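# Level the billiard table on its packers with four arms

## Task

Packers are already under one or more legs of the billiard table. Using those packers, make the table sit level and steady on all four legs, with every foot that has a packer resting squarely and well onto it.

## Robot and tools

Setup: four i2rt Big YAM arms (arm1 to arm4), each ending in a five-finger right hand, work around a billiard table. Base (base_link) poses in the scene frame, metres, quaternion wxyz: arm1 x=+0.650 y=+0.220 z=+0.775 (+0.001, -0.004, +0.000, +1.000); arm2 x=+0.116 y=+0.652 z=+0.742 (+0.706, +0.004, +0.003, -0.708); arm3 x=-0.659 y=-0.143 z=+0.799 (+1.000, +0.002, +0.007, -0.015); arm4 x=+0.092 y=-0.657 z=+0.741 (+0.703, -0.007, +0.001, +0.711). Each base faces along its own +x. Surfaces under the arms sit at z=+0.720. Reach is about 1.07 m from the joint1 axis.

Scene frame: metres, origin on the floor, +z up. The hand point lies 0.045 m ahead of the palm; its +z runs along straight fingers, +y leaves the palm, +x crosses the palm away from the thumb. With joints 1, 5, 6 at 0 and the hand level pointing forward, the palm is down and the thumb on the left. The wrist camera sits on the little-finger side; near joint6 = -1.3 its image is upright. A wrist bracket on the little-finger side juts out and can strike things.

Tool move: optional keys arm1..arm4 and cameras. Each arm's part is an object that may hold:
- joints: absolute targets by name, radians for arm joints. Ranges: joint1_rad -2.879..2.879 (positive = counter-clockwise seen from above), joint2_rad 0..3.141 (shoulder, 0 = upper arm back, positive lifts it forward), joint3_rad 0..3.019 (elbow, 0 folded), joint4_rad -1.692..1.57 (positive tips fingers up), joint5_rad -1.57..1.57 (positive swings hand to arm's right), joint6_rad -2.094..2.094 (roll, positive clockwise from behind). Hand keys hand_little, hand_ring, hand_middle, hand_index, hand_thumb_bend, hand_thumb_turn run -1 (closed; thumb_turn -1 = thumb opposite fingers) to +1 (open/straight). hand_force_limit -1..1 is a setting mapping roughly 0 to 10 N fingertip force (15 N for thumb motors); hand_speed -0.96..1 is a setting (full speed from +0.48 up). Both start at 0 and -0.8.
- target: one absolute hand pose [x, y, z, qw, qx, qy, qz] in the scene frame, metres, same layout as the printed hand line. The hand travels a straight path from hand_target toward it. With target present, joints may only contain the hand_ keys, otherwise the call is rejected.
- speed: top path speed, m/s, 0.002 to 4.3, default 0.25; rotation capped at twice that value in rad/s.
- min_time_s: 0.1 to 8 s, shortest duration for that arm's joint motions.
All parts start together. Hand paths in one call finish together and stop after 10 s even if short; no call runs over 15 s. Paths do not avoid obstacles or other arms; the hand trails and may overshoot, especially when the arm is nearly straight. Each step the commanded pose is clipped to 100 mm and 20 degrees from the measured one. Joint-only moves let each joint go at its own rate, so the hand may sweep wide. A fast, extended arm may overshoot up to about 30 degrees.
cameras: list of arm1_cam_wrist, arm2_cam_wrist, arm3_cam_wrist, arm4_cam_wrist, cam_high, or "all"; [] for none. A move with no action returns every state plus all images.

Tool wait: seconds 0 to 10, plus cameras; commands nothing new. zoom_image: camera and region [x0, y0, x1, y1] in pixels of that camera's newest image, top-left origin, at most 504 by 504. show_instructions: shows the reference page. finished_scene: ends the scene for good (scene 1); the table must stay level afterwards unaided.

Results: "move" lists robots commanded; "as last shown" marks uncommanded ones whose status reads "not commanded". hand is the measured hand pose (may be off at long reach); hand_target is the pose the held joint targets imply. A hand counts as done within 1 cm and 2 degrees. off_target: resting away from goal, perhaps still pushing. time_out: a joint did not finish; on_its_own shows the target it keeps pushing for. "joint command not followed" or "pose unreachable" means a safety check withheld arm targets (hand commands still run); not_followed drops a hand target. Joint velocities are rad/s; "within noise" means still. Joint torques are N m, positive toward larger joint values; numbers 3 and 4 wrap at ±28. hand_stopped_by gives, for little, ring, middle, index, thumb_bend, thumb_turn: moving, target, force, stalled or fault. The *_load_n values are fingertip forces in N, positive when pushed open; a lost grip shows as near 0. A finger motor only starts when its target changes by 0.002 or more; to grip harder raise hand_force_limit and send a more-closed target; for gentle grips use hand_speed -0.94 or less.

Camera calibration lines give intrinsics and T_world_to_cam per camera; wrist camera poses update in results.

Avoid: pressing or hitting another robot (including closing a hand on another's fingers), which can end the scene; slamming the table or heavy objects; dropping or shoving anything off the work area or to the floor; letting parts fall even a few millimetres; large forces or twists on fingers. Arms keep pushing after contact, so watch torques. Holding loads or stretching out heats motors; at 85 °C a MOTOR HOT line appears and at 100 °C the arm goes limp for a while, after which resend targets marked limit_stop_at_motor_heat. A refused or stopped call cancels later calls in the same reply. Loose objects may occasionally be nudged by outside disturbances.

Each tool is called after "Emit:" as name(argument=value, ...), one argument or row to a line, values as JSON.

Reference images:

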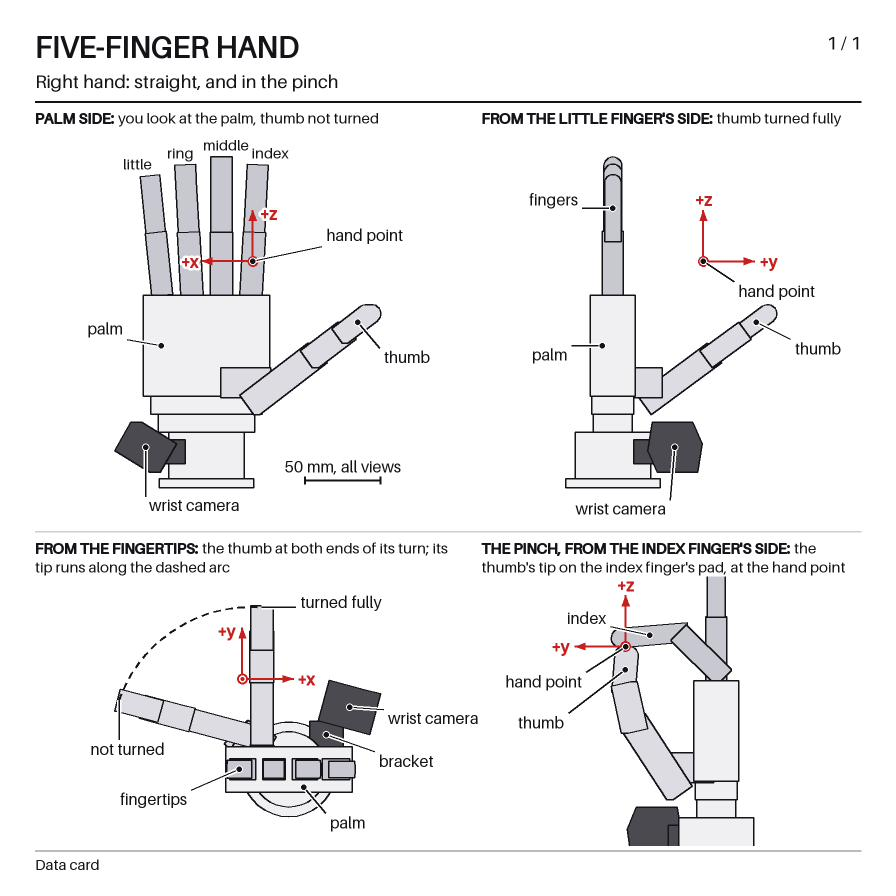

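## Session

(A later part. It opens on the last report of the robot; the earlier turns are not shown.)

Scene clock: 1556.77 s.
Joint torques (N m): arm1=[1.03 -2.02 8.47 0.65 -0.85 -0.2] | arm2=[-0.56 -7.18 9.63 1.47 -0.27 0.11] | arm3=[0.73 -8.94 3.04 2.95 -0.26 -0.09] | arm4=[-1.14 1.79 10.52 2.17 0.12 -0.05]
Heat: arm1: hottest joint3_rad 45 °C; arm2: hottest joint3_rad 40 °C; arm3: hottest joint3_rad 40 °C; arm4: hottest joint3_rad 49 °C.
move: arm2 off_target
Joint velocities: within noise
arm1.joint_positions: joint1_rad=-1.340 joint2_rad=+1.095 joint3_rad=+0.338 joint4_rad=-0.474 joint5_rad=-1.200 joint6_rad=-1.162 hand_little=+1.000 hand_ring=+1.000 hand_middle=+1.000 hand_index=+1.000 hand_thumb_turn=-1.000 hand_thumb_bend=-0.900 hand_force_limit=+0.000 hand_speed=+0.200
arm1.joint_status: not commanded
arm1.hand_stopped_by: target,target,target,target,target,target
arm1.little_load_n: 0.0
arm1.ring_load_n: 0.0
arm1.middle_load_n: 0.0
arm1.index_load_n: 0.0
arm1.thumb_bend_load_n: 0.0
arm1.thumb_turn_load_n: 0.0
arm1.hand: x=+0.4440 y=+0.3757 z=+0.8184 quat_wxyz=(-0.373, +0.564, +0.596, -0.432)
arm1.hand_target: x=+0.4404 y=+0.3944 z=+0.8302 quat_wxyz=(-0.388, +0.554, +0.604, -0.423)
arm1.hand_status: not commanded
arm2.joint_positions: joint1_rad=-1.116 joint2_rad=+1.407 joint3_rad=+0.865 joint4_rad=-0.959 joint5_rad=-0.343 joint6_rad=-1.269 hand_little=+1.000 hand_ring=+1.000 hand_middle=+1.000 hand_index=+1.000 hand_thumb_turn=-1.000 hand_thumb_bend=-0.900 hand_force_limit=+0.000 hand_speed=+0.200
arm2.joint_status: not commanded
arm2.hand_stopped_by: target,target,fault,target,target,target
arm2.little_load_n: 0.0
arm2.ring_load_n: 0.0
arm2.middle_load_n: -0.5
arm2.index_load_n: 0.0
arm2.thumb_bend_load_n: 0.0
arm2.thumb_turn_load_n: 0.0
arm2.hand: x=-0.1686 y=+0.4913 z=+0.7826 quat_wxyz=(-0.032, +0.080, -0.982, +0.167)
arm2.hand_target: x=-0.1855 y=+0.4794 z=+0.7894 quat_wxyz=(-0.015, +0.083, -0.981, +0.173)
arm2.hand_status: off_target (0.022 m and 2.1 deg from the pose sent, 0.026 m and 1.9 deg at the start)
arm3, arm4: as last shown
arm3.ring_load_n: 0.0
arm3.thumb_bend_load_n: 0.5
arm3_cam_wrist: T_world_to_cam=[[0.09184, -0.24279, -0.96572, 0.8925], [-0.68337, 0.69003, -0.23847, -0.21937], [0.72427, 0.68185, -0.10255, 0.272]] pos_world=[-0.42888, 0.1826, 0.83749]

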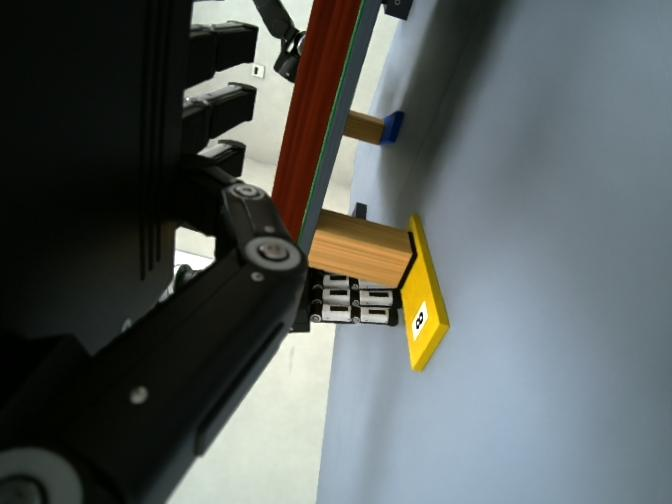

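Emit:
move(
  arm2={"target": [-0.186, 0.53, 0.795, 0.0147, -0.0832, 0.9813, -0.1731], "speed": 0.1},
  cameras=["arm3_cam_wrist"],
)

Emit:
zoom_image(
  camera="arm3_cam_wrist",
  region=[340, 200, 480, 380],
)

Emit:
move(
  arm2={"target": [-0.265, 0.55, 0.95, 0.0147, -0.0832, 0.9813, -0.1731], "speed": 0.25},
)

Emit:
move(
  arm2={"target": [-0.265, 0.50, 0.90, 0, -0.7071, -0.7071, 0], "speed": 0.4},
  cameras=["arm2_cam_wrist"],
)

Emit:
zoom_image(
  camera="arm2_cam_wrist",
  region=[300, 190, 480, 325],
)

Scene clock: 1565.73 s.
Joint torques (N m): arm1=[1.03 -2.02 8.49 0.66 -0.85 -0.2] | arm2=[-0.79 -8.23 7.39 -0.03 -0.35 -0.06] | arm3=[0.15 -9.23 3.08 2.92 -0.24 -0.09] | arm4=[-0.44 2.26 10.62 2.19 0.1 -0.06]
Heat: arm1: hottest joint3_rad 45 °C; arm2: hottest joint3_rad 39 °C; arm3: hottest joint3_rad 39 °C; arm4: hottest joint3_rad 49 °C.
move: arm2 done
Joint velocities: within noise
arm1, arm3, arm4: as last shown
arm1.ring_load_n: -0.5
arm1.thumb_bend_load_n: 0.5
arm2.joint_positions: joint1_rad=-1.236 joint2_rad=+1.381 joint3_rad=+0.865 joint4_rad=-0.994 joint5_rad=-0.351 joint6_rad=-1.388 hand_little=+1.000 hand_ring=+1.000 hand_middle=+1.000 hand_index=+1.000 hand_thumb_turn=-1.000 hand_thumb_bend=-0.900 hand_force_limit=+0.000 hand_speed=+0.200
arm2.joint_status: not commanded
arm2.hand_stopped_by: target,target,fault,target,target,target
arm2.little_load_n: 0.0
arm2.ring_load_n: 0.0
arm2.middle_load_n: 0.0
arm2.index_load_n: 0.0
arm2.thumb_bend_load_n: 0.0
arm2.thumb_turn_load_n: 0.0
arm2.hand: x=-0.1856 y=+0.5300 z=+0.7908 quat_wxyz=(-0.016, +0.079, -0.982, +0.172)
arm2.hand_target: x=-0.1859 y=+0.5300 z=+0.7950 quat_wxyz=(-0.015, +0.083, -0.981, +0.173)
arm2.hand_status: done (0.004 m and 0.5 deg from the pose sent, 0.044 m and 2.1 deg at the start)
arm3.little_load_n: 0.0
arm3.thumb_bend_load_n: 0.0
arm4.thumb_turn_load_n: -0.5
arm3_cam_wrist: T_world_to_cam=[[0.09184, -0.24279, -0.96572, 0.8925], [-0.68337, 0.69003, -0.23847, -0.21937], [0.72427, 0.68185, -0.10255, 0.272]] pos_world=[-0.42888, 0.1826, 0.83749]

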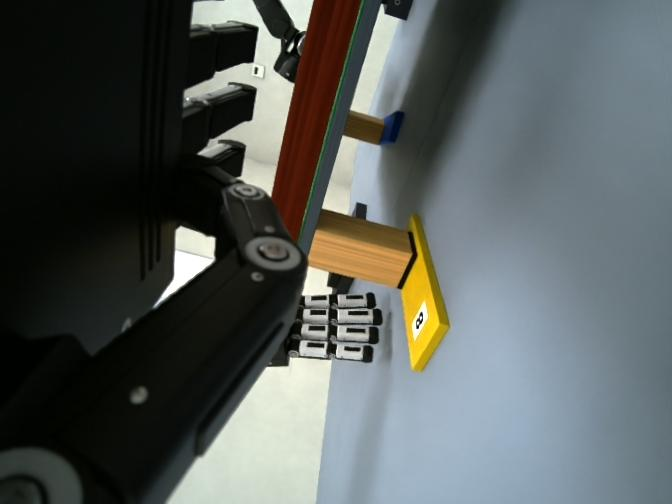

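Scaled by 2.800 from the camera's image (finer frame: 960x720).

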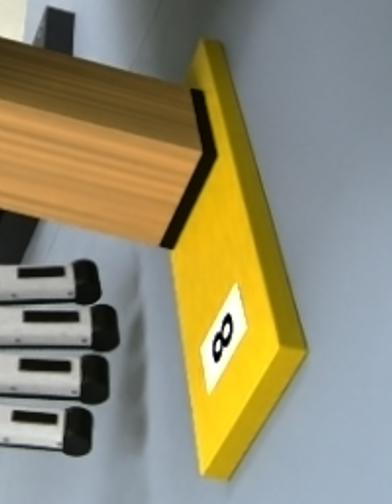

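Scene clock: 1567.20 s.
Joint torques (N m): arm1=[0.97 -2.08 8.47 0.66 -0.85 -0.2] | arm2=[-0.62 -8.47 10.33 -0.06 -0.35 -0.08] | arm3=[0.44 -9.17 3.07 3.04 -0.24 -0.09] | arm4=[-0.32 2.84 10.58 2.14 0.11 -0.06]
Heat: arm1: hottest joint3_rad 45 °C; arm2: hottest joint3_rad 40 °C; arm3: hottest joint3_rad 39 °C; arm4: hottest joint3_rad 49 °C.
move: arm2 done
Joint velocities: within noise
arm1, arm3, arm4: as last shown
arm1.ring_load_n: 0.0
arm1.thumb_bend_load_n: 0.0
arm2.joint_positions: joint1_rad=-1.341 joint2_rad=+1.429 joint3_rad=+1.338 joint4_rad=-1.461 joint5_rad=-0.356 joint6_rad=-1.505 hand_little=+1.000 hand_ring=+1.000 hand_middle=+1.000 hand_index=+1.000 hand_thumb_turn=-1.000 hand_thumb_bend=-0.900 hand_force_limit=+0.000 hand_speed=+0.200
arm2.joint_status: not commanded
arm2.hand_stopped_by: target,target,fault,target,target,target
arm2.little_load_n: 0.0
arm2.ring_load_n: 0.0
arm2.middle_load_n: 0.0
arm2.index_load_n: 0.0
arm2.thumb_bend_load_n: 0.0
arm2.thumb_turn_load_n: 0.5
arm2.hand: x=-0.2572 y=+0.5503 z=+0.9441 quat_wxyz=(-0.018, +0.081, -0.982, +0.171)
arm2.hand_target: x=-0.2648 y=+0.5501 z=+0.9500 quat_wxyz=(-0.015, +0.083, -0.981, +0.173)
arm2.hand_status: done (0.010 m and 0.5 deg from the pose sent, 0.179 m and 0.5 deg at the start)
arm4.thumb_turn_load_n: 0.0
pictures: none

Scene clock: 1570.37 s.
Joint torques (N m): arm1=[0.97 -2.02 8.47 0.65 -0.85 -0.2] | arm2=[0.15 -8.88 7.79 -0.05 0.16 0.01] | arm3=[0.15 -9.29 3.12 2.96 -0.25 -0.08] | arm4=[-0.56 2.61 10.47 1.99 0.13 0]
Heat: arm1: hottest joint3_rad 45 °C; arm2: hottest joint3_rad 40 °C; arm3: hottest joint3_rad 39 °C; arm4: hottest joint3_rad 49 °C.
move: arm2 done
Joint velocities: within noise
arm1, arm3, arm4: as last shown
arm1.ring_load_n: -0.5
arm2.joint_positions: joint1_rad=-1.316 joint2_rad=+1.540 joint3_rad=+1.338 joint4_rad=-1.338 joint5_rad=-0.012 joint6_rad=+0.253 hand_little=+1.000 hand_ring=+1.000 hand_middle=+1.000 hand_index=+1.000 hand_thumb_turn=-1.000 hand_thumb_bend=-0.900 hand_force_limit=+0.000 hand_speed=+0.200
arm2.joint_status: not commanded
arm2.hand_stopped_by: target,target,fault,target,target,target
arm2.little_load_n: 0.0
arm2.ring_load_n: 0.0
arm2.middle_load_n: 0.0
arm2.index_load_n: 0.0
arm2.thumb_bend_load_n: 0.0
arm2.thumb_turn_load_n: 0.0
arm2.hand: x=-0.2689 y=+0.5023 z=+0.9058 quat_wxyz=(+0.006, -0.707, -0.707, +0.013)
arm2.hand_target: x=-0.2650 y=+0.5001 z=+0.9000 quat_wxyz=(+0.000, -0.707, -0.707, +0.000)
arm2.hand_status: done (0.007 m and 1.6 deg from the pose sent, 0.067 m and 100.9 deg at the start)
arm2_cam_wrist: T_world_to_cam=[[0.96996, 0.24175, 0.02701, 0.11264], [0.18912, -0.81926, 0.54134, -0.03144], [0.153, -0.51997, -0.84037, 1.18107]] pos_world=[-0.28401, 0.56113, 1.00651]

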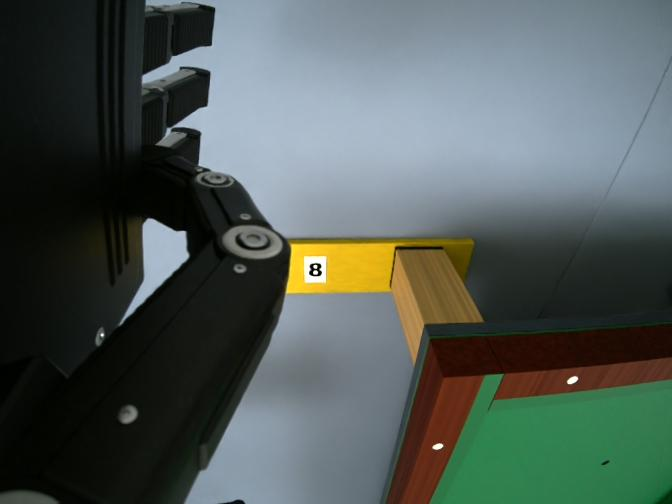

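Scaled by 2.800 from the camera's image (finer frame: 960x720).

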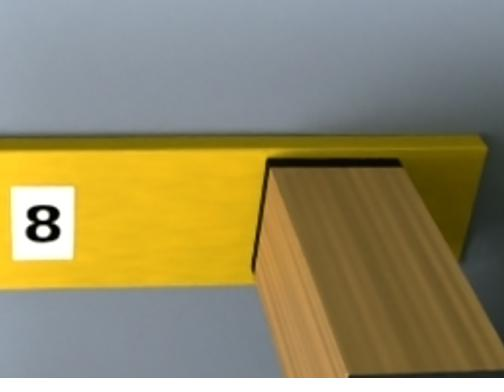

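Emit:
move(
  arm2={"target": [-0.265, 0.58, 1.05, 0, -0.7071, -0.7071, 0], "speed": 0.4},
  cameras=["cam_high", "arm4_cam_wrist", "arm1_cam_wrist"],
)

Emit:
zoom_image(
  camera="cam_high",
  region=[400, 320, 580, 455],
)

Scene clock: 1581.10 s.
Joint torques (N m): arm1=[0.97 -2.02 8.47 0.66 -0.85 -0.2] | arm2=[-0.44 -9.41 9.5 0.24 -0.03 -0.11] | arm3=[0.44 -9 3.1 2.91 -0.22 -0.09] | arm4=[-0.15 1.96 10.54 2.18 0.06 -0.03]
Heat: arm1: hottest joint3_rad 45 °C; arm2: hottest joint3_rad 40 °C; arm3: hottest joint3_rad 39 °C; arm4: hottest joint3_rad 49 °C.
move: arm2 off_target
Joint velocities: within noise
arm1, arm4: as last shown
arm1.ring_load_n: 0.0
arm2.joint_positions: joint1_rad=-1.496 joint2_rad=+1.468 joint3_rad=+1.628 joint4_rad=-1.689 joint5_rad=-0.012 joint6_rad=+0.090 hand_little=+1.000 hand_ring=+1.000 hand_middle=+1.000 hand_index=+1.000 hand_thumb_turn=-1.000 hand_thumb_bend=-0.900 hand_force_limit=+0.000 hand_speed=+0.200
arm2.joint_status: not commanded
arm2.hand_stopped_by: target,target,fault,target,target,target
arm2.little_load_n: 0.0
arm2.ring_load_n: 0.0
arm2.middle_load_n: 0.0
arm2.index_load_n: 0.0
arm2.thumb_bend_load_n: 0.0
arm2.thumb_turn_load_n: 0.0
arm2.hand: x=-0.2618 y=+0.5832 z=+1.0463 quat_wxyz=(+0.013, -0.713, -0.701, +0.016)
arm2.hand_target: x=-0.2649 y=+0.5800 z=+1.0495 quat_wxyz=(+0.011, -0.707, -0.707, +0.016)
arm2.hand_status: off_target (0.006 m and 2.5 deg from the pose sent, 0.164 m and 1.6 deg at the start; a joint's target at an end of its range on 24 of 39 steps)
arm3.joint_positions: joint1_rad=+1.227 joint2_rad=+1.922 joint3_rad=+0.526 joint4_rad=+1.395 joint5_rad=+0.991 joint6_rad=-0.019 hand_little=+1.000 hand_ring=+1.000 hand_middle=+1.000 hand_index=+0.985 hand_thumb_turn=-1.000 hand_thumb_bend=-0.900 hand_force_limit=+0.000 hand_speed=+0.200
arm3.joint_status: not commanded
arm3.hand_stopped_by: target,target,target,target,target,target
arm3.little_load_n: 0.0
arm3.ring_load_n: 0.0
arm3.middle_load_n: 0.0
arm3.index_load_n: 0.0
arm3.thumb_bend_load_n: 0.5
arm3.thumb_turn_load_n: 0.0
arm3.hand: x=-0.3436 y=+0.2574 z=+0.8216 quat_wxyz=(-0.542, +0.555, -0.445, +0.447)
arm3.hand_target: x=-0.3400 y=+0.2598 z=+0.8249 quat_wxyz=(-0.548, +0.548, -0.447, +0.447)
arm3.hand_status: not commanded
pictures: arm1_cam_wrist, arm4_cam_wrist, cam_high
arm1_cam_wrist: T_world_to_cam=[[0.29177, 0.23796, -0.92641, 0.54148], [0.63243, -0.77462, 0.00021, 0.00871], [-0.71757, -0.58595, -0.3765, 0.95824]] pos_world=[0.52411, 0.43938, 0.86241]

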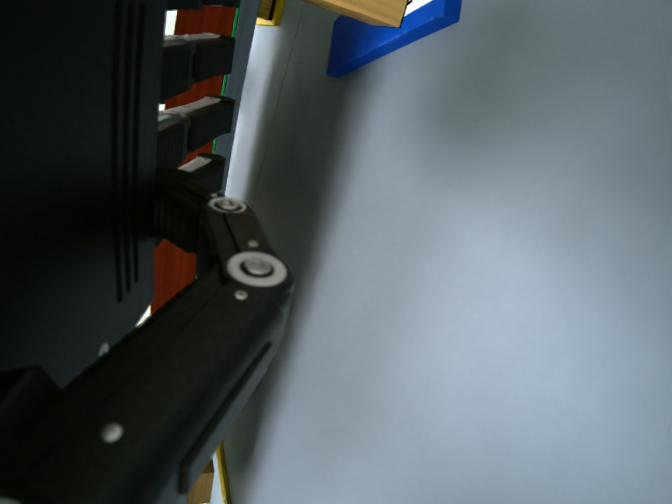

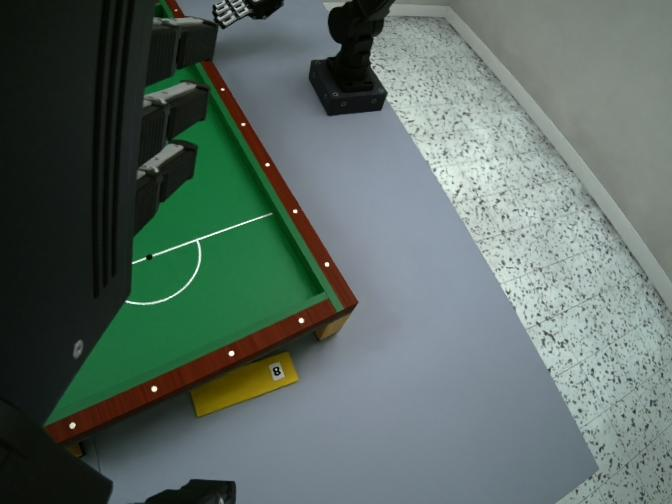

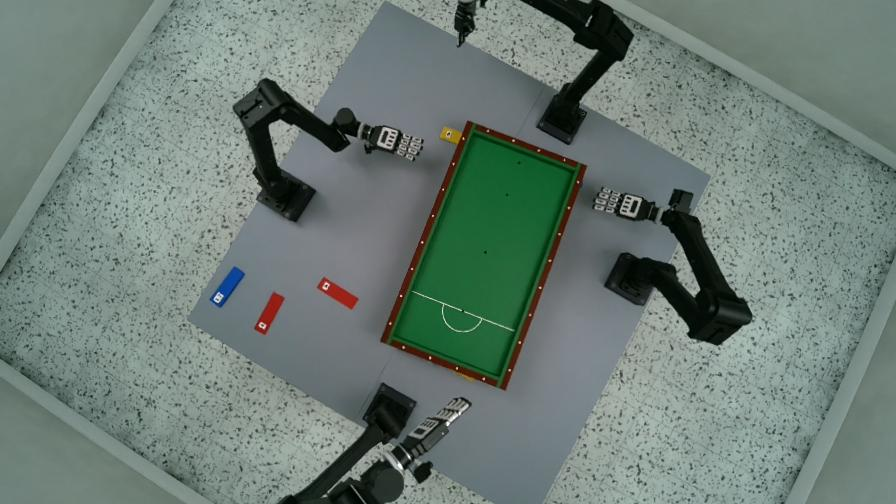

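Scaled by 2.800.

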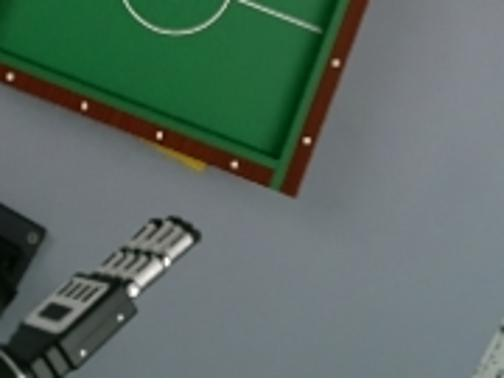

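Emit:
zoom_image(
  camera="arm4_cam_wrist",
  region=[170, 270, 390, 430],
)

Scaled by 2.291 from the camera's image (finer frame: 960x720).

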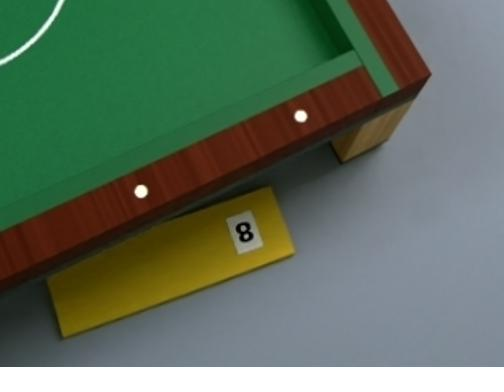

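Emit:
zoom_image(
  camera="arm4_cam_wrist",
  region=[290, 290, 370, 350],
)

Scaled by 6.300 from the camera's image (finer frame: 960x720).

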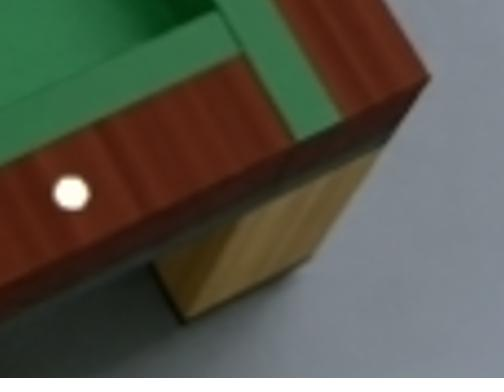

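Emit:
move(
  arm4={"target": [0.38, -0.43, 1.0, 0, 0.7071, -0.7071, 0], "speed": 0.4, "joints": {"hand_thumb_turn": -1, "hand_thumb_bend": -0.9, "hand_speed": 0.2}},
  arm1={"target": [0.43, 0.36, 0.95, 0.3875, -0.5534, -0.6039, 0.4229], "speed": 0.3},
  arm2={"joints": {"joint1_rad": -1.496}},
  cameras=["arm4_cam_wrist"],
)

Scene clock: 1618.77 s.
Joint torques (N m): arm1=[2.08 -0.73 11.23 0.83 -0.59 0.05] | arm2=[0.03 -9.58 9.48 0.17 0.01 -0.07] | arm3=[0.09 -9.11 3.08 2.99 -0.23 -0.08] | arm4=[-1.38 -6.18 13.42 0.14 0.03 0.15]
Heat: arm1: hottest joint3_rad 45 °C; arm2: hottest joint3_rad 39 °C; arm3: hottest joint3_rad 39 °C; arm4: hottest joint3_rad 50 °C.
move: arm1 off_target; arm2 done; arm4 off_target
Joint velocities: within noise
arm1.joint_positions: joint1_rad=-1.267 joint2_rad=+0.715 joint3_rad=+0.473 joint4_rad=-0.824 joint5_rad=-1.167 joint6_rad=-0.986 hand_little=+1.000 hand_ring=+1.000 hand_middle=+1.000 hand_index=+1.000 hand_thumb_turn=-1.000 hand_thumb_bend=-0.900 hand_force_limit=+0.000 hand_speed=+0.200
arm1.joint_status: not commanded
arm1.hand_stopped_by: target,target,target,target,target,target
arm1.little_load_n: 0.0
arm1.ring_load_n: 0.0
arm1.middle_load_n: 0.0
arm1.index_load_n: 0.0
arm1.thumb_bend_load_n: 0.0
arm1.thumb_turn_load_n: 0.0
arm1.hand: x=+0.4357 y=+0.3488 z=+0.9253 quat_wxyz=(-0.373, +0.565, +0.597, -0.430)
arm1.hand_target: x=+0.4303 y=+0.3591 z=+0.9496 quat_wxyz=(-0.388, +0.553, +0.604, -0.423)
arm1.hand_status: off_target (0.028 m and 2.4 deg from the pose sent, 0.133 m and 2.4 deg at the start)
arm2.joint_positions: joint1_rad=-1.496 joint2_rad=+1.468 joint3_rad=+1.628 joint4_rad=-1.689 joint5_rad=-0.012 joint6_rad=+0.090 hand_little=+1.000 hand_ring=+1.000 hand_middle=+1.000 hand_index=+1.000 hand_thumb_turn=-1.000 hand_thumb_bend=-0.900 hand_force_limit=+0.000 hand_speed=+0.200
arm2.joint_status: all done
arm2.hand_stopped_by: target,target,fault,target,target,target
arm2.little_load_n: 0.0
arm2.ring_load_n: 0.0
arm2.middle_load_n: 0.0
arm2.index_load_n: 0.0
arm2.thumb_bend_load_n: 0.0
arm2.thumb_turn_load_n: 0.0
arm2.hand: x=-0.2618 y=+0.5832 z=+1.0463 quat_wxyz=(+0.013, -0.713, -0.701, +0.016)
arm2.hand_target: x=-0.2654 y=+0.5830 z=+1.0495 quat_wxyz=(+0.011, -0.710, -0.704, +0.016)
arm2.hand_status: not commanded
arm3: as last shown
arm3.little_load_n: -0.5
arm3.thumb_bend_load_n: 0.0
arm4.joint_positions: joint1_rad=-1.079 joint2_rad=+1.379 joint3_rad=+1.372 joint4_rad=-1.592 joint5_rad=-0.014 joint6_rad=+0.485 hand_little=+1.000 hand_ring=+1.000 hand_middle=+1.000 hand_index=+1.000 hand_thumb_turn=-1.000 hand_thumb_bend=-0.900 hand_force_limit=+0.000 hand_speed=+0.200
arm4.joint_status: all done
arm4.hand_stopped_by: target,target,target,target,target,target
arm4.little_load_n: 0.0
arm4.ring_load_n: 0.5
arm4.middle_load_n: 0.0
arm4.index_load_n: 0.0
arm4.thumb_bend_load_n: 0.0
arm4.thumb_turn_load_n: 0.0
arm4.hand: x=+0.3700 y=-0.4342 z=+0.9879 quat_wxyz=(+0.012, +0.714, -0.700, -0.003)
arm4.hand_target: x=+0.3796 y=-0.4303 z=+0.9998 quat_wxyz=(+0.000, +0.707, -0.707, +0.000)
arm4.hand_status: off_target (0.016 m and 1.8 deg from the pose sent, 0.278 m and 151.3 deg at the start)
arm4_cam_wrist: T_world_to_cam=[[-0.95148, -0.3048, 0.04223, 0.17581], [-0.2441, 0.8312, 0.49952, -0.04171], [-0.18736, 0.46498, -0.86527, 1.23462]] pos_world=[0.38842, -0.48581, 1.08169]

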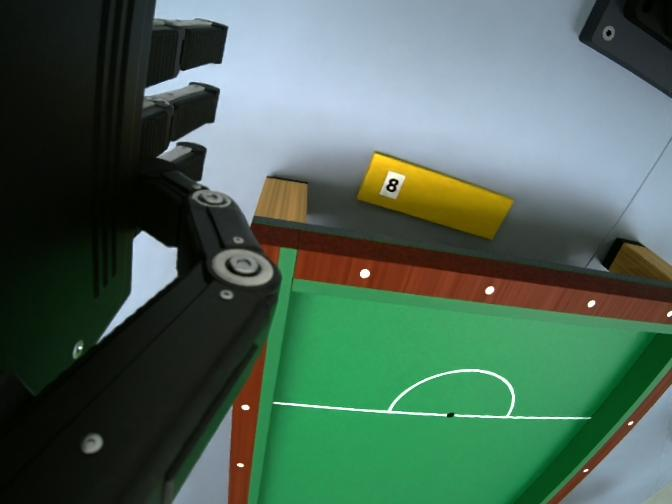

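Emit:
zoom_image(
  camera="arm4_cam_wrist",
  region=[240, 130, 540, 290],
)

Scaled by 1.680 from the camera's image (finer frame: 960x720).

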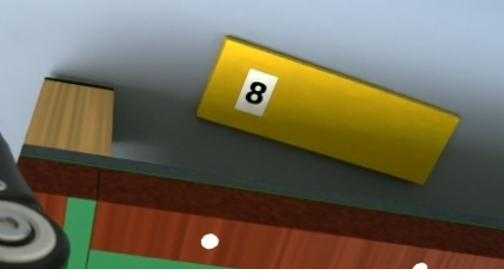

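Emit:
move(
  arm4={"target": [0.07, -0.43, 0.96, -0.1530, 0.6903, -0.6903, -0.1530], "speed": 0.3, "joints": {"hand_middle": -1, "hand_ring": -1, "hand_little": -1}},
  arm1={"target": [0.27, 0.15, 1.1, 0, 0.7071, -0.7071, 0], "speed": 0.4},
  cameras=["arm4_cam_wrist", "cam_high"],
)

Scene clock: 1673.70 s.
Joint torques (N m): arm1=[2.14 -8 9.81 0.2 0.45 -0.18] | arm2=[-1.2 -9.05 9.63 0.21 -0.12 -0.08] | arm3=[0.26 -9 3.07 2.88 -0.2 -0.05] | arm4=[1.08 2.49 9.73 1.62 -0.04 0.12]
Heat: arm1: hottest joint3_rad 49 °C; arm2: hottest joint3_rad 39 °C; arm3: hottest joint3_rad 38 °C; arm4: hottest joint3_rad 53 °C.
move: arm1 off_target; arm4 off_target
Joint velocities: within noise
arm1.joint_positions: joint1_rad=+0.519 joint2_rad=+1.304 joint3_rad=+1.387 joint4_rad=-1.695 joint5_rad=+0.337 joint6_rad=-1.983 hand_little=+1.000 hand_ring=+1.000 hand_middle=+1.000 hand_index=+1.000 hand_thumb_turn=-1.000 hand_thumb_bend=-0.900 hand_force_limit=+0.000 hand_speed=+0.200
arm1.joint_status: not commanded
arm1.hand_stopped_by: target,target,target,target,target,target
arm1.little_load_n: 0.0
arm1.ring_load_n: 0.0
arm1.middle_load_n: 0.0
arm1.index_load_n: 0.0
arm1.thumb_bend_load_n: 0.0
arm1.thumb_turn_load_n: 0.0
arm1.hand: x=+0.2764 y=+0.1558 z=+1.0830 quat_wxyz=(+0.015, -0.445, +0.880, +0.167)
arm1.hand_target: x=+0.2709 y=+0.1495 z=+1.0997 quat_wxyz=(-0.002, -0.452, +0.876, +0.167)
arm1.hand_status: off_target (0.019 m and 41.0 deg from the pose sent, 0.312 m and 177.4 deg at the start; pose on its path clipped on 61 of 143 steps; a joint's target at an end of its range on 93 of 143 steps)
arm2, arm3: as last shown
arm3.little_load_n: 0.0
arm3.index_load_n: -0.5
arm4.joint_positions: joint1_rad=-0.375 joint2_rad=+0.487 joint3_rad=+0.714 joint4_rad=-1.384 joint5_rad=-0.160 joint6_rad=+1.243 hand_little=-1.000 hand_ring=-1.000 hand_middle=+0.248 hand_index=+1.000 hand_thumb_turn=-1.000 hand_thumb_bend=-0.899 hand_force_limit=+0.000 hand_speed=+0.200
arm4.joint_status: hand_middle off_target (ended at +0.248, target -1.000); the others done
arm4.hand_stopped_by: target,target,force,target,target,target
arm4.little_load_n: 0.0
arm4.ring_load_n: 0.0
arm4.middle_load_n: 6.0
arm4.index_load_n: 0.0
arm4.thumb_bend_load_n: 4.0
arm4.thumb_turn_load_n: 4.5
arm4.hand: x=+0.0716 y=-0.4312 z=+0.9628 quat_wxyz=(-0.151, +0.691, -0.690, -0.151)
arm4.hand_target: x=+0.0701 y=-0.4301 z=+0.9600 quat_wxyz=(-0.153, +0.690, -0.690, -0.153)
arm4.hand_status: done (0.003 m and 0.3 deg from the pose sent, 0.301 m and 25.8 deg at the start)
arm4_cam_wrist: T_world_to_cam=[[-0.95737, -0.26924, -0.10466, 0.05108], [-0.24063, 0.54287, 0.80461, -0.52288], [-0.15981, 0.79549, -0.58451, 1.02584]] pos_world=[0.08702, -0.51844, 1.02567]

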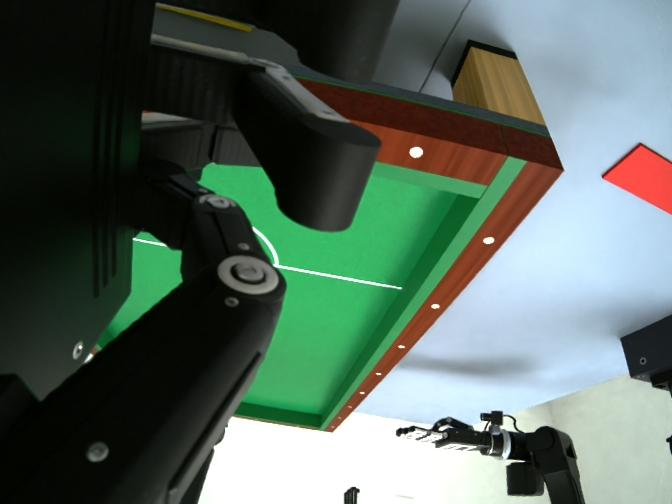

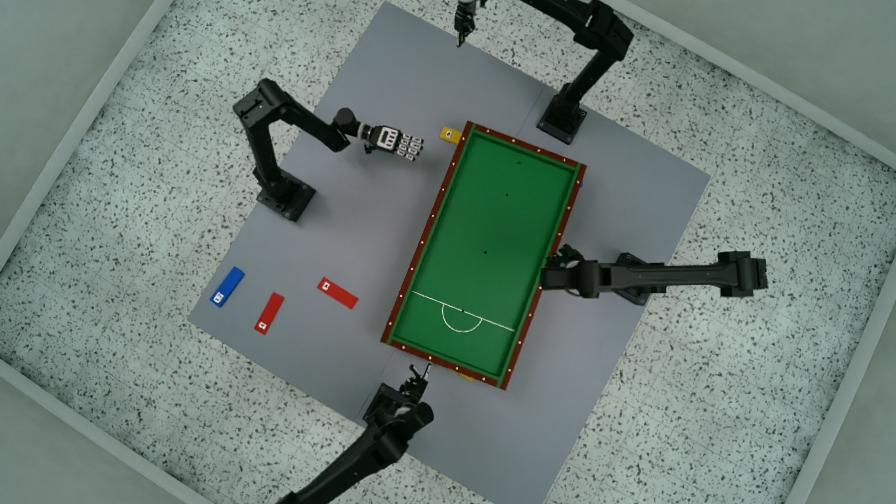

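Emit:
move(
  arm1={"target": [0.42, -0.46, 1.0, 0, 0.7071, -0.7071, 0], "speed": 0.4},
  arm4={"joints": {"hand_thumb_bend": 0.6}},
  cameras=["arm1_cam_wrist"],
)

Emit:
move(
  arm4={"target": [0.07, -0.41, 0.86, -0.1530, 0.6903, -0.6903, -0.1530], "speed": 0.15, "joints": {"hand_middle": -0.4}},
  cameras=["arm4_cam_wrist", "arm1_cam_wrist"],
)

Scene clock: 1683.03 s.
Joint torques (N m): arm1=[0.73 -22.12 10.84 0.57 0.05 -0.21] | arm2=[-0.62 -8.94 9.74 0.03 -0.09 -0.11] | arm3=[0.44 -9.17 3.04 3.07 -0.24 -0.09] | arm4=[0.62 2.55 9.57 1.76 -0.08 0.15]
Heat: arm1: hottest joint3_rad 49 °C; arm2: hottest joint3_rad 39 °C; arm3: hottest joint3_rad 38 °C; arm4: hottest joint3_rad 53 °C.
move: arm1 off_target; arm4 done
Joint velocities: within noise
arm1.joint_positions: joint1_rad=+1.353 joint2_rad=+2.281 joint3_rad=+2.511 joint4_rad=-1.700 joint5_rad=+0.025 joint6_rad=-1.809 hand_little=+1.000 hand_ring=+1.000 hand_middle=+1.000 hand_index=+1.000 hand_thumb_turn=-1.000 hand_thumb_bend=-0.900 hand_force_limit=+0.000 hand_speed=+0.200
arm1.joint_status: not commanded
arm1.hand_stopped_by: target,target,target,target,target,target
arm1.little_load_n: 0.0
arm1.ring_load_n: 0.0
arm1.middle_load_n: 0.0
arm1.index_load_n: 0.0
arm1.thumb_bend_load_n: 0.0
arm1.thumb_turn_load_n: 0.0
arm1.hand: x=+0.4266 y=-0.4514 z=+0.9667 quat_wxyz=(-0.046, -0.712, +0.700, -0.018)
arm1.hand_target: x=+0.4206 y=-0.4577 z=+0.9995 quat_wxyz=(-0.076, -0.713, +0.696, -0.036)
arm1.hand_status: off_target (0.035 m and 5.8 deg from the pose sent, 0.638 m and 41.0 deg at the start; a joint's target at an end of its range on 73 of 74 steps)
arm2, arm3: as last shown
arm3.little_load_n: -0.5
arm3.index_load_n: 0.0
arm4.joint_positions: joint1_rad=-0.375 joint2_rad=+0.487 joint3_rad=+0.714 joint4_rad=-1.384 joint5_rad=-0.160 joint6_rad=+1.244 hand_little=-1.000 hand_ring=-1.000 hand_middle=+0.248 hand_index=+1.000 hand_thumb_turn=-1.000 hand_thumb_bend=+0.600 hand_force_limit=+0.000 hand_speed=+0.200
arm4.joint_status: all done
arm4.hand_stopped_by: target,target,force,target,target,target
arm4.little_load_n: 0.0
arm4.ring_load_n: 0.0
arm4.middle_load_n: 0.0
arm4.index_load_n: 0.0
arm4.thumb_bend_load_n: 0.0
arm4.thumb_turn_load_n: 0.0
arm4.hand: x=+0.0717 y=-0.4312 z=+0.9628 quat_wxyz=(-0.151, +0.691, -0.691, -0.151)
arm4.hand_target: x=+0.0700 y=-0.4301 z=+0.9600 quat_wxyz=(-0.153, +0.690, -0.690, -0.153)
arm4.hand_status: not commanded
arm1_cam_wrist: T_world_to_cam=[[-0.96276, -0.26824, 0.03362, 0.25938], [-0.22526, 0.86477, 0.44882, 0.0512], [-0.14947, 0.42453, -0.89299, 1.23001]] pos_world=[0.44511, -0.49688, 1.06668]

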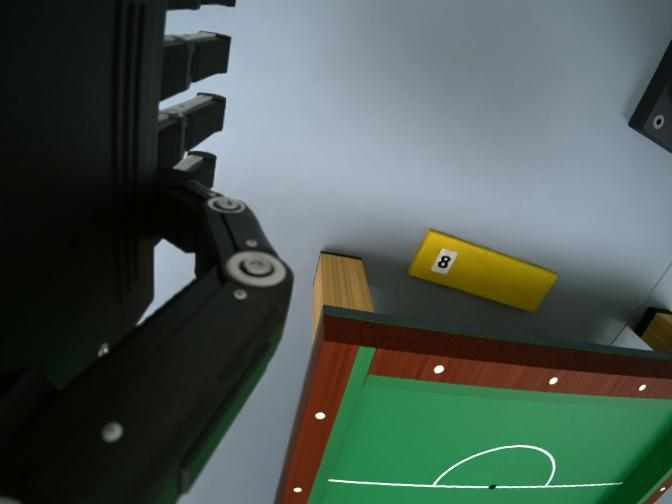

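Scene clock: 1684.60 s.
Joint torques (N m): arm1=[1.03 -22.12 10.84 0.57 0.06 -0.19] | arm2=[-0.26 -9.41 9.69 0.14 -0.04 -0.1] | arm3=[-0.03 -9.35 3.08 3.07 -0.25 -0.1] | arm4=[0.73 4.07 6.78 0.27 0.45 0.13]
Heat: arm1: hottest joint3_rad 49 °C; arm2: hottest joint3_rad 39 °C; arm3: hottest joint3_rad 38 °C; arm4: hottest joint3_rad 52 °C.
move: arm4 off_target
Joint velocities: within noise
arm1, arm2, arm3: as last shown
arm1.thumb_turn_load_n: -0.5
arm1.hand: x=+0.4266 y=-0.4514 z=+0.9667 quat_wxyz=(-0.046, -0.713, +0.700, -0.018)
arm3.little_load_n: 0.0
arm3.middle_load_n: -0.5
arm3.thumb_bend_load_n: 0.5
arm4.joint_positions: joint1_rad=-0.312 joint2_rad=+0.495 joint3_rad=+0.504 joint4_rad=-1.042 joint5_rad=-0.146 joint6_rad=+1.297 hand_little=-1.000 hand_ring=-1.000 hand_middle=-0.400 hand_index=+1.000 hand_thumb_turn=-1.000 hand_thumb_bend=+0.600 hand_force_limit=+0.000 hand_speed=+0.200
arm4.joint_status: all done
arm4.hand_stopped_by: target,target,target,target,target,target
arm4.little_load_n: 0.0
arm4.ring_load_n: 0.0
arm4.middle_load_n: 0.0
arm4.index_load_n: 0.0
arm4.thumb_bend_load_n: 0.0
arm4.thumb_turn_load_n: 0.0
arm4.hand: x=+0.0742 y=-0.3932 z=+0.8984 quat_wxyz=(-0.198, +0.687, -0.675, -0.181)
arm4.hand_target: x=+0.0697 y=-0.4113 z=+0.8621 quat_wxyz=(-0.153, +0.691, -0.690, -0.153)
arm4.hand_status: off_target (0.042 m and 6.4 deg from the pose sent, 0.105 m and 0.3 deg at the start)
pictures: arm1_cam_wrist, arm4_cam_wrist
arm1_cam_wrist: T_world_to_cam=[[-0.96266, -0.2686, 0.03367, 0.25912], [-0.22555, 0.86466, 0.44888, 0.05122], [-0.14968, 0.42452, -0.89296, 1.23006]] pos_world=[0.44511, -0.49688, 1.06668]
arm4_cam_wrist: T_world_to_cam=[[-0.95127, -0.26345, -0.16024, 0.10884], [-0.2675, 0.44652, 0.85385, -0.57112], [-0.1534, 0.85511, -0.49524, 0.90115]] pos_world=[0.089, -0.48689, 0.95138]

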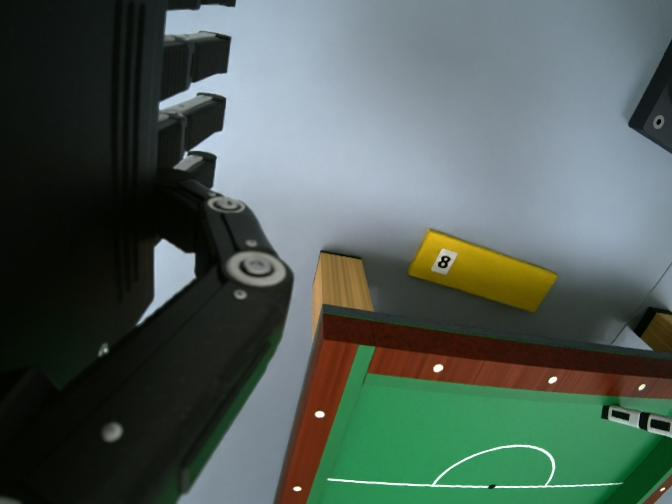

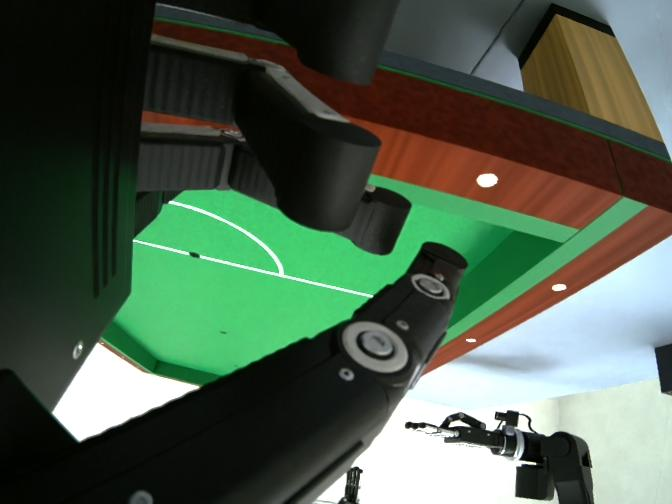

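Emit:
move(
  arm4={"target": [0.07, -0.46, 0.93, -0.1530, 0.6903, -0.6903, -0.1530], "speed": 0.2},
  cameras=["arm1_cam_wrist", "cam_high"],
)

Emit:
zoom_image(
  camera="cam_high",
  region=[370, 320, 550, 455],
)

Scene clock: 1688.80 s.
Joint torques (N m): arm1=[1.03 -22.01 10.84 0.58 0.06 -0.19] | arm2=[-1.32 -9.29 9.52 -0.01 -0.06 -0.04] | arm3=[0.56 -9.64 3.02 2.92 -0.23 -0.09] | arm4=[-1.67 3.14 14.93 0.99 -0.27 -0.14]
Heat: arm1: hottest joint3_rad 49 °C; arm2: hottest joint3_rad 39 °C; arm3: hottest joint3_rad 38 °C; arm4: hottest joint3_rad 51 °C.
move: arm4 off_target
Joint velocities: within noise
arm1, arm2, arm3: as last shown
arm1.thumb_bend_load_n: -0.5
arm1.thumb_turn_load_n: 0.0
arm2.little_load_n: -0.5
arm3.middle_load_n: 0.0
arm4.joint_positions: joint1_rad=-0.448 joint2_rad=+0.369 joint3_rad=+0.554 joint4_rad=-1.395 joint5_rad=-0.194 joint6_rad=+1.179 hand_little=-1.000 hand_ring=-1.000 hand_middle=-0.400 hand_index=+1.000 hand_thumb_turn=-1.000 hand_thumb_bend=+0.600 hand_force_limit=+0.000 hand_speed=+0.200
arm4.joint_status: not commanded
arm4.hand_stopped_by: target,target,target,target,target,target
arm4.little_load_n: 0.0
arm4.ring_load_n: 0.0
arm4.middle_load_n: 0.0
arm4.index_load_n: 0.0
arm4.thumb_bend_load_n: 0.0
arm4.thumb_turn_load_n: 0.0
arm4.hand: x=+0.0659 y=-0.4646 z=+0.9065 quat_wxyz=(-0.132, +0.691, -0.696, -0.146)
arm4.hand_target: x=+0.0695 y=-0.4599 z=+0.9292 quat_wxyz=(-0.153, +0.690, -0.690, -0.153)
arm4.hand_status: off_target (0.024 m and 2.6 deg from the pose sent, 0.074 m and 6.4 deg at the start)
arm1_cam_wrist: T_world_to_cam=[[-0.96266, -0.2686, 0.03367, 0.25912], [-0.22555, 0.86466, 0.44888, 0.05122], [-0.14968, 0.42452, -0.89296, 1.23006]] pos_world=[0.44511, -0.49688, 1.06668]

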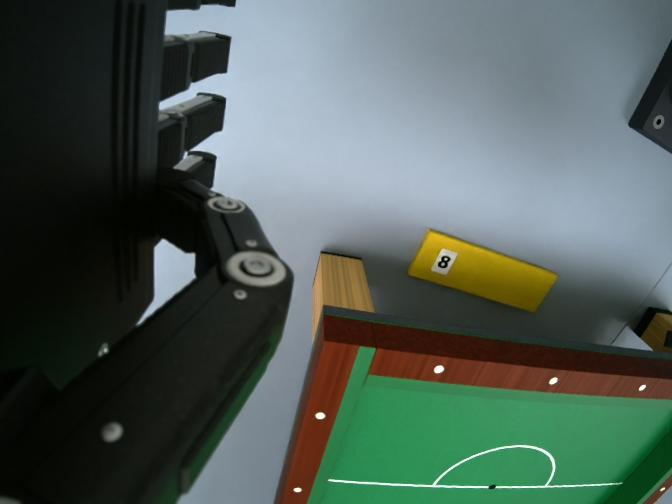

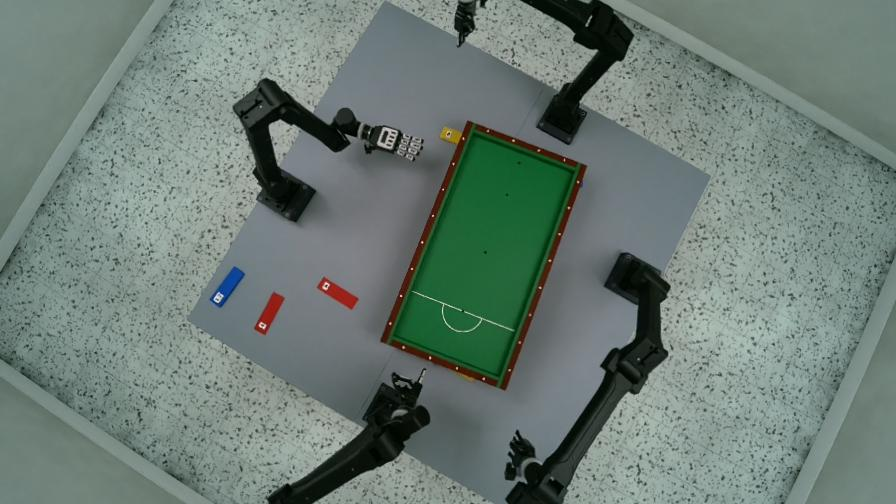

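Scaled by 2.800.

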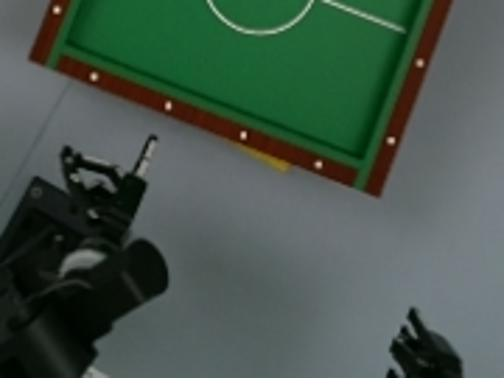

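Emit:
move(
  arm4={"target": [0.08, -0.475, 0.82, -0.1530, 0.6903, -0.6903, -0.1530], "speed": 0.2},
  cameras=["arm1_cam_wrist", "cam_high"],
)

Emit:
zoom_image(
  camera="arm1_cam_wrist",
  region=[300, 200, 672, 400],
)

Scene clock: 1697.20 s.
Joint torques (N m): arm1=[1.03 -22.01 10.82 0.58 0.06 -0.19] | arm2=[0.03 -9.47 9.72 0.18 -0.07 -0.09] | arm3=[1.03 -9.35 2.99 3.02 -0.26 -0.09] | arm4=[0.26 3.37 11.95 1.05 -0.21 0.06]
Heat: arm1: hottest joint3_rad 48 °C; arm2: hottest joint3_rad 39 °C; arm3: hottest joint3_rad 38 °C; arm4: hottest joint3_rad 51 °C.
move: arm4 not_followed
Joint velocities: within noise
arm1, arm2, arm3: as last shown
arm1.thumb_bend_load_n: 0.0
arm2.little_load_n: 0.0
arm3.ring_load_n: -0.5
arm3.thumb_bend_load_n: 0.0
arm4.joint_positions: joint1_rad=-0.569 joint2_rad=+0.299 joint3_rad=+0.377 joint4_rad=-1.297 joint5_rad=-0.234 joint6_rad=+1.091 hand_little=-1.000 hand_ring=-1.000 hand_middle=-0.400 hand_index=+1.000 hand_thumb_turn=-1.000 hand_thumb_bend=+0.600 hand_force_limit=+0.000 hand_speed=+0.200
arm4.joint_status: not commanded
arm4.hand_stopped_by: target,target,target,target,target,target
arm4.little_load_n: 0.0
arm4.ring_load_n: 0.0
arm4.middle_load_n: 0.0
arm4.index_load_n: 0.0
arm4.thumb_bend_load_n: 0.0
arm4.thumb_turn_load_n: 0.0
arm4.on_its_own: joint1_rad is held at -0.563, not at its first target -0.461; joint3_rad is held at +0.391, not at its first target +0.604; joint4_rad is held at -1.298, not at its first target -1.404; joint5_rad is held at -0.234, not at its first target -0.196; joint6_rad is held at +1.092, not at its first target +1.165
arm4.hand: x=+0.0745 y=-0.4744 z=+0.8438 quat_wxyz=(-0.137, +0.681, -0.704, -0.149)
arm4.hand_target: x=+0.0745 y=-0.4721 z=+0.8503 quat_wxyz=(-0.142, +0.682, -0.701, -0.152)
arm4.hand_status: not_followed (0.024 m and 2.7 deg from the pose sent, 0.088 m and 2.6 deg at the start)
pose unreachable (arm4 arm): on one or more control steps of this call this arm could not follow its commanded pose, so it was not sent that pose on those steps. On the call's last step it was still not sent that pose. It may still have moved: this result reports where it is.
cause: moving toward the commanded pose would bring two parts of the arm too close to each other (its hand and another part of the arm, 11 mm apart when it was first held).
arm1_cam_wrist: T_world_to_cam=[[-0.96266, -0.2686, 0.03367, 0.25912], [-0.22555, 0.86466, 0.44888, 0.05122], [-0.14968, 0.42452, -0.89296, 1.23006]] pos_world=[0.44511, -0.49688, 1.06668]

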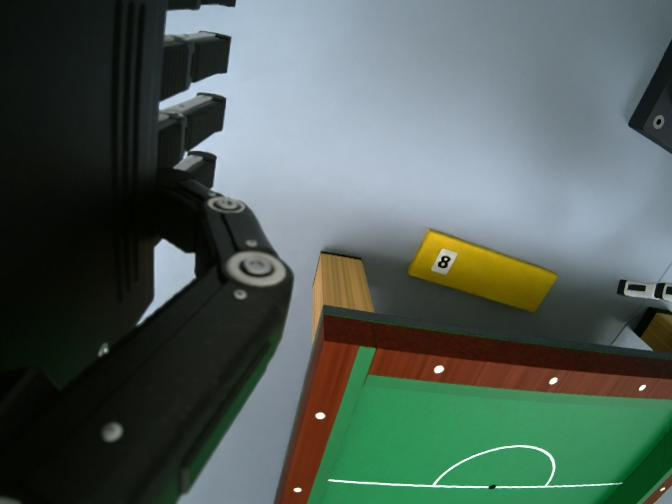

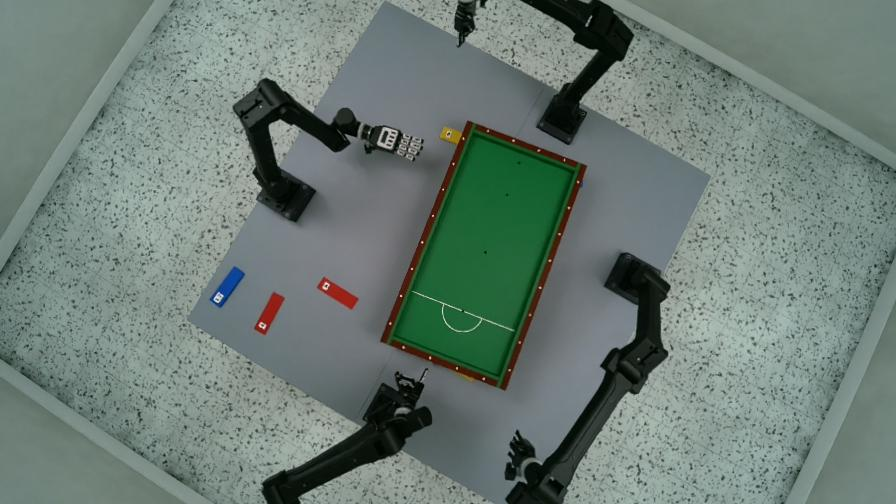

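Scaled by 1.355 from the camera's image (finer frame: 960x720).

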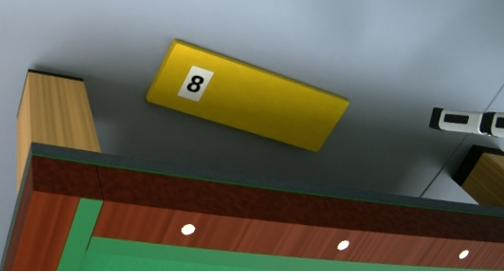

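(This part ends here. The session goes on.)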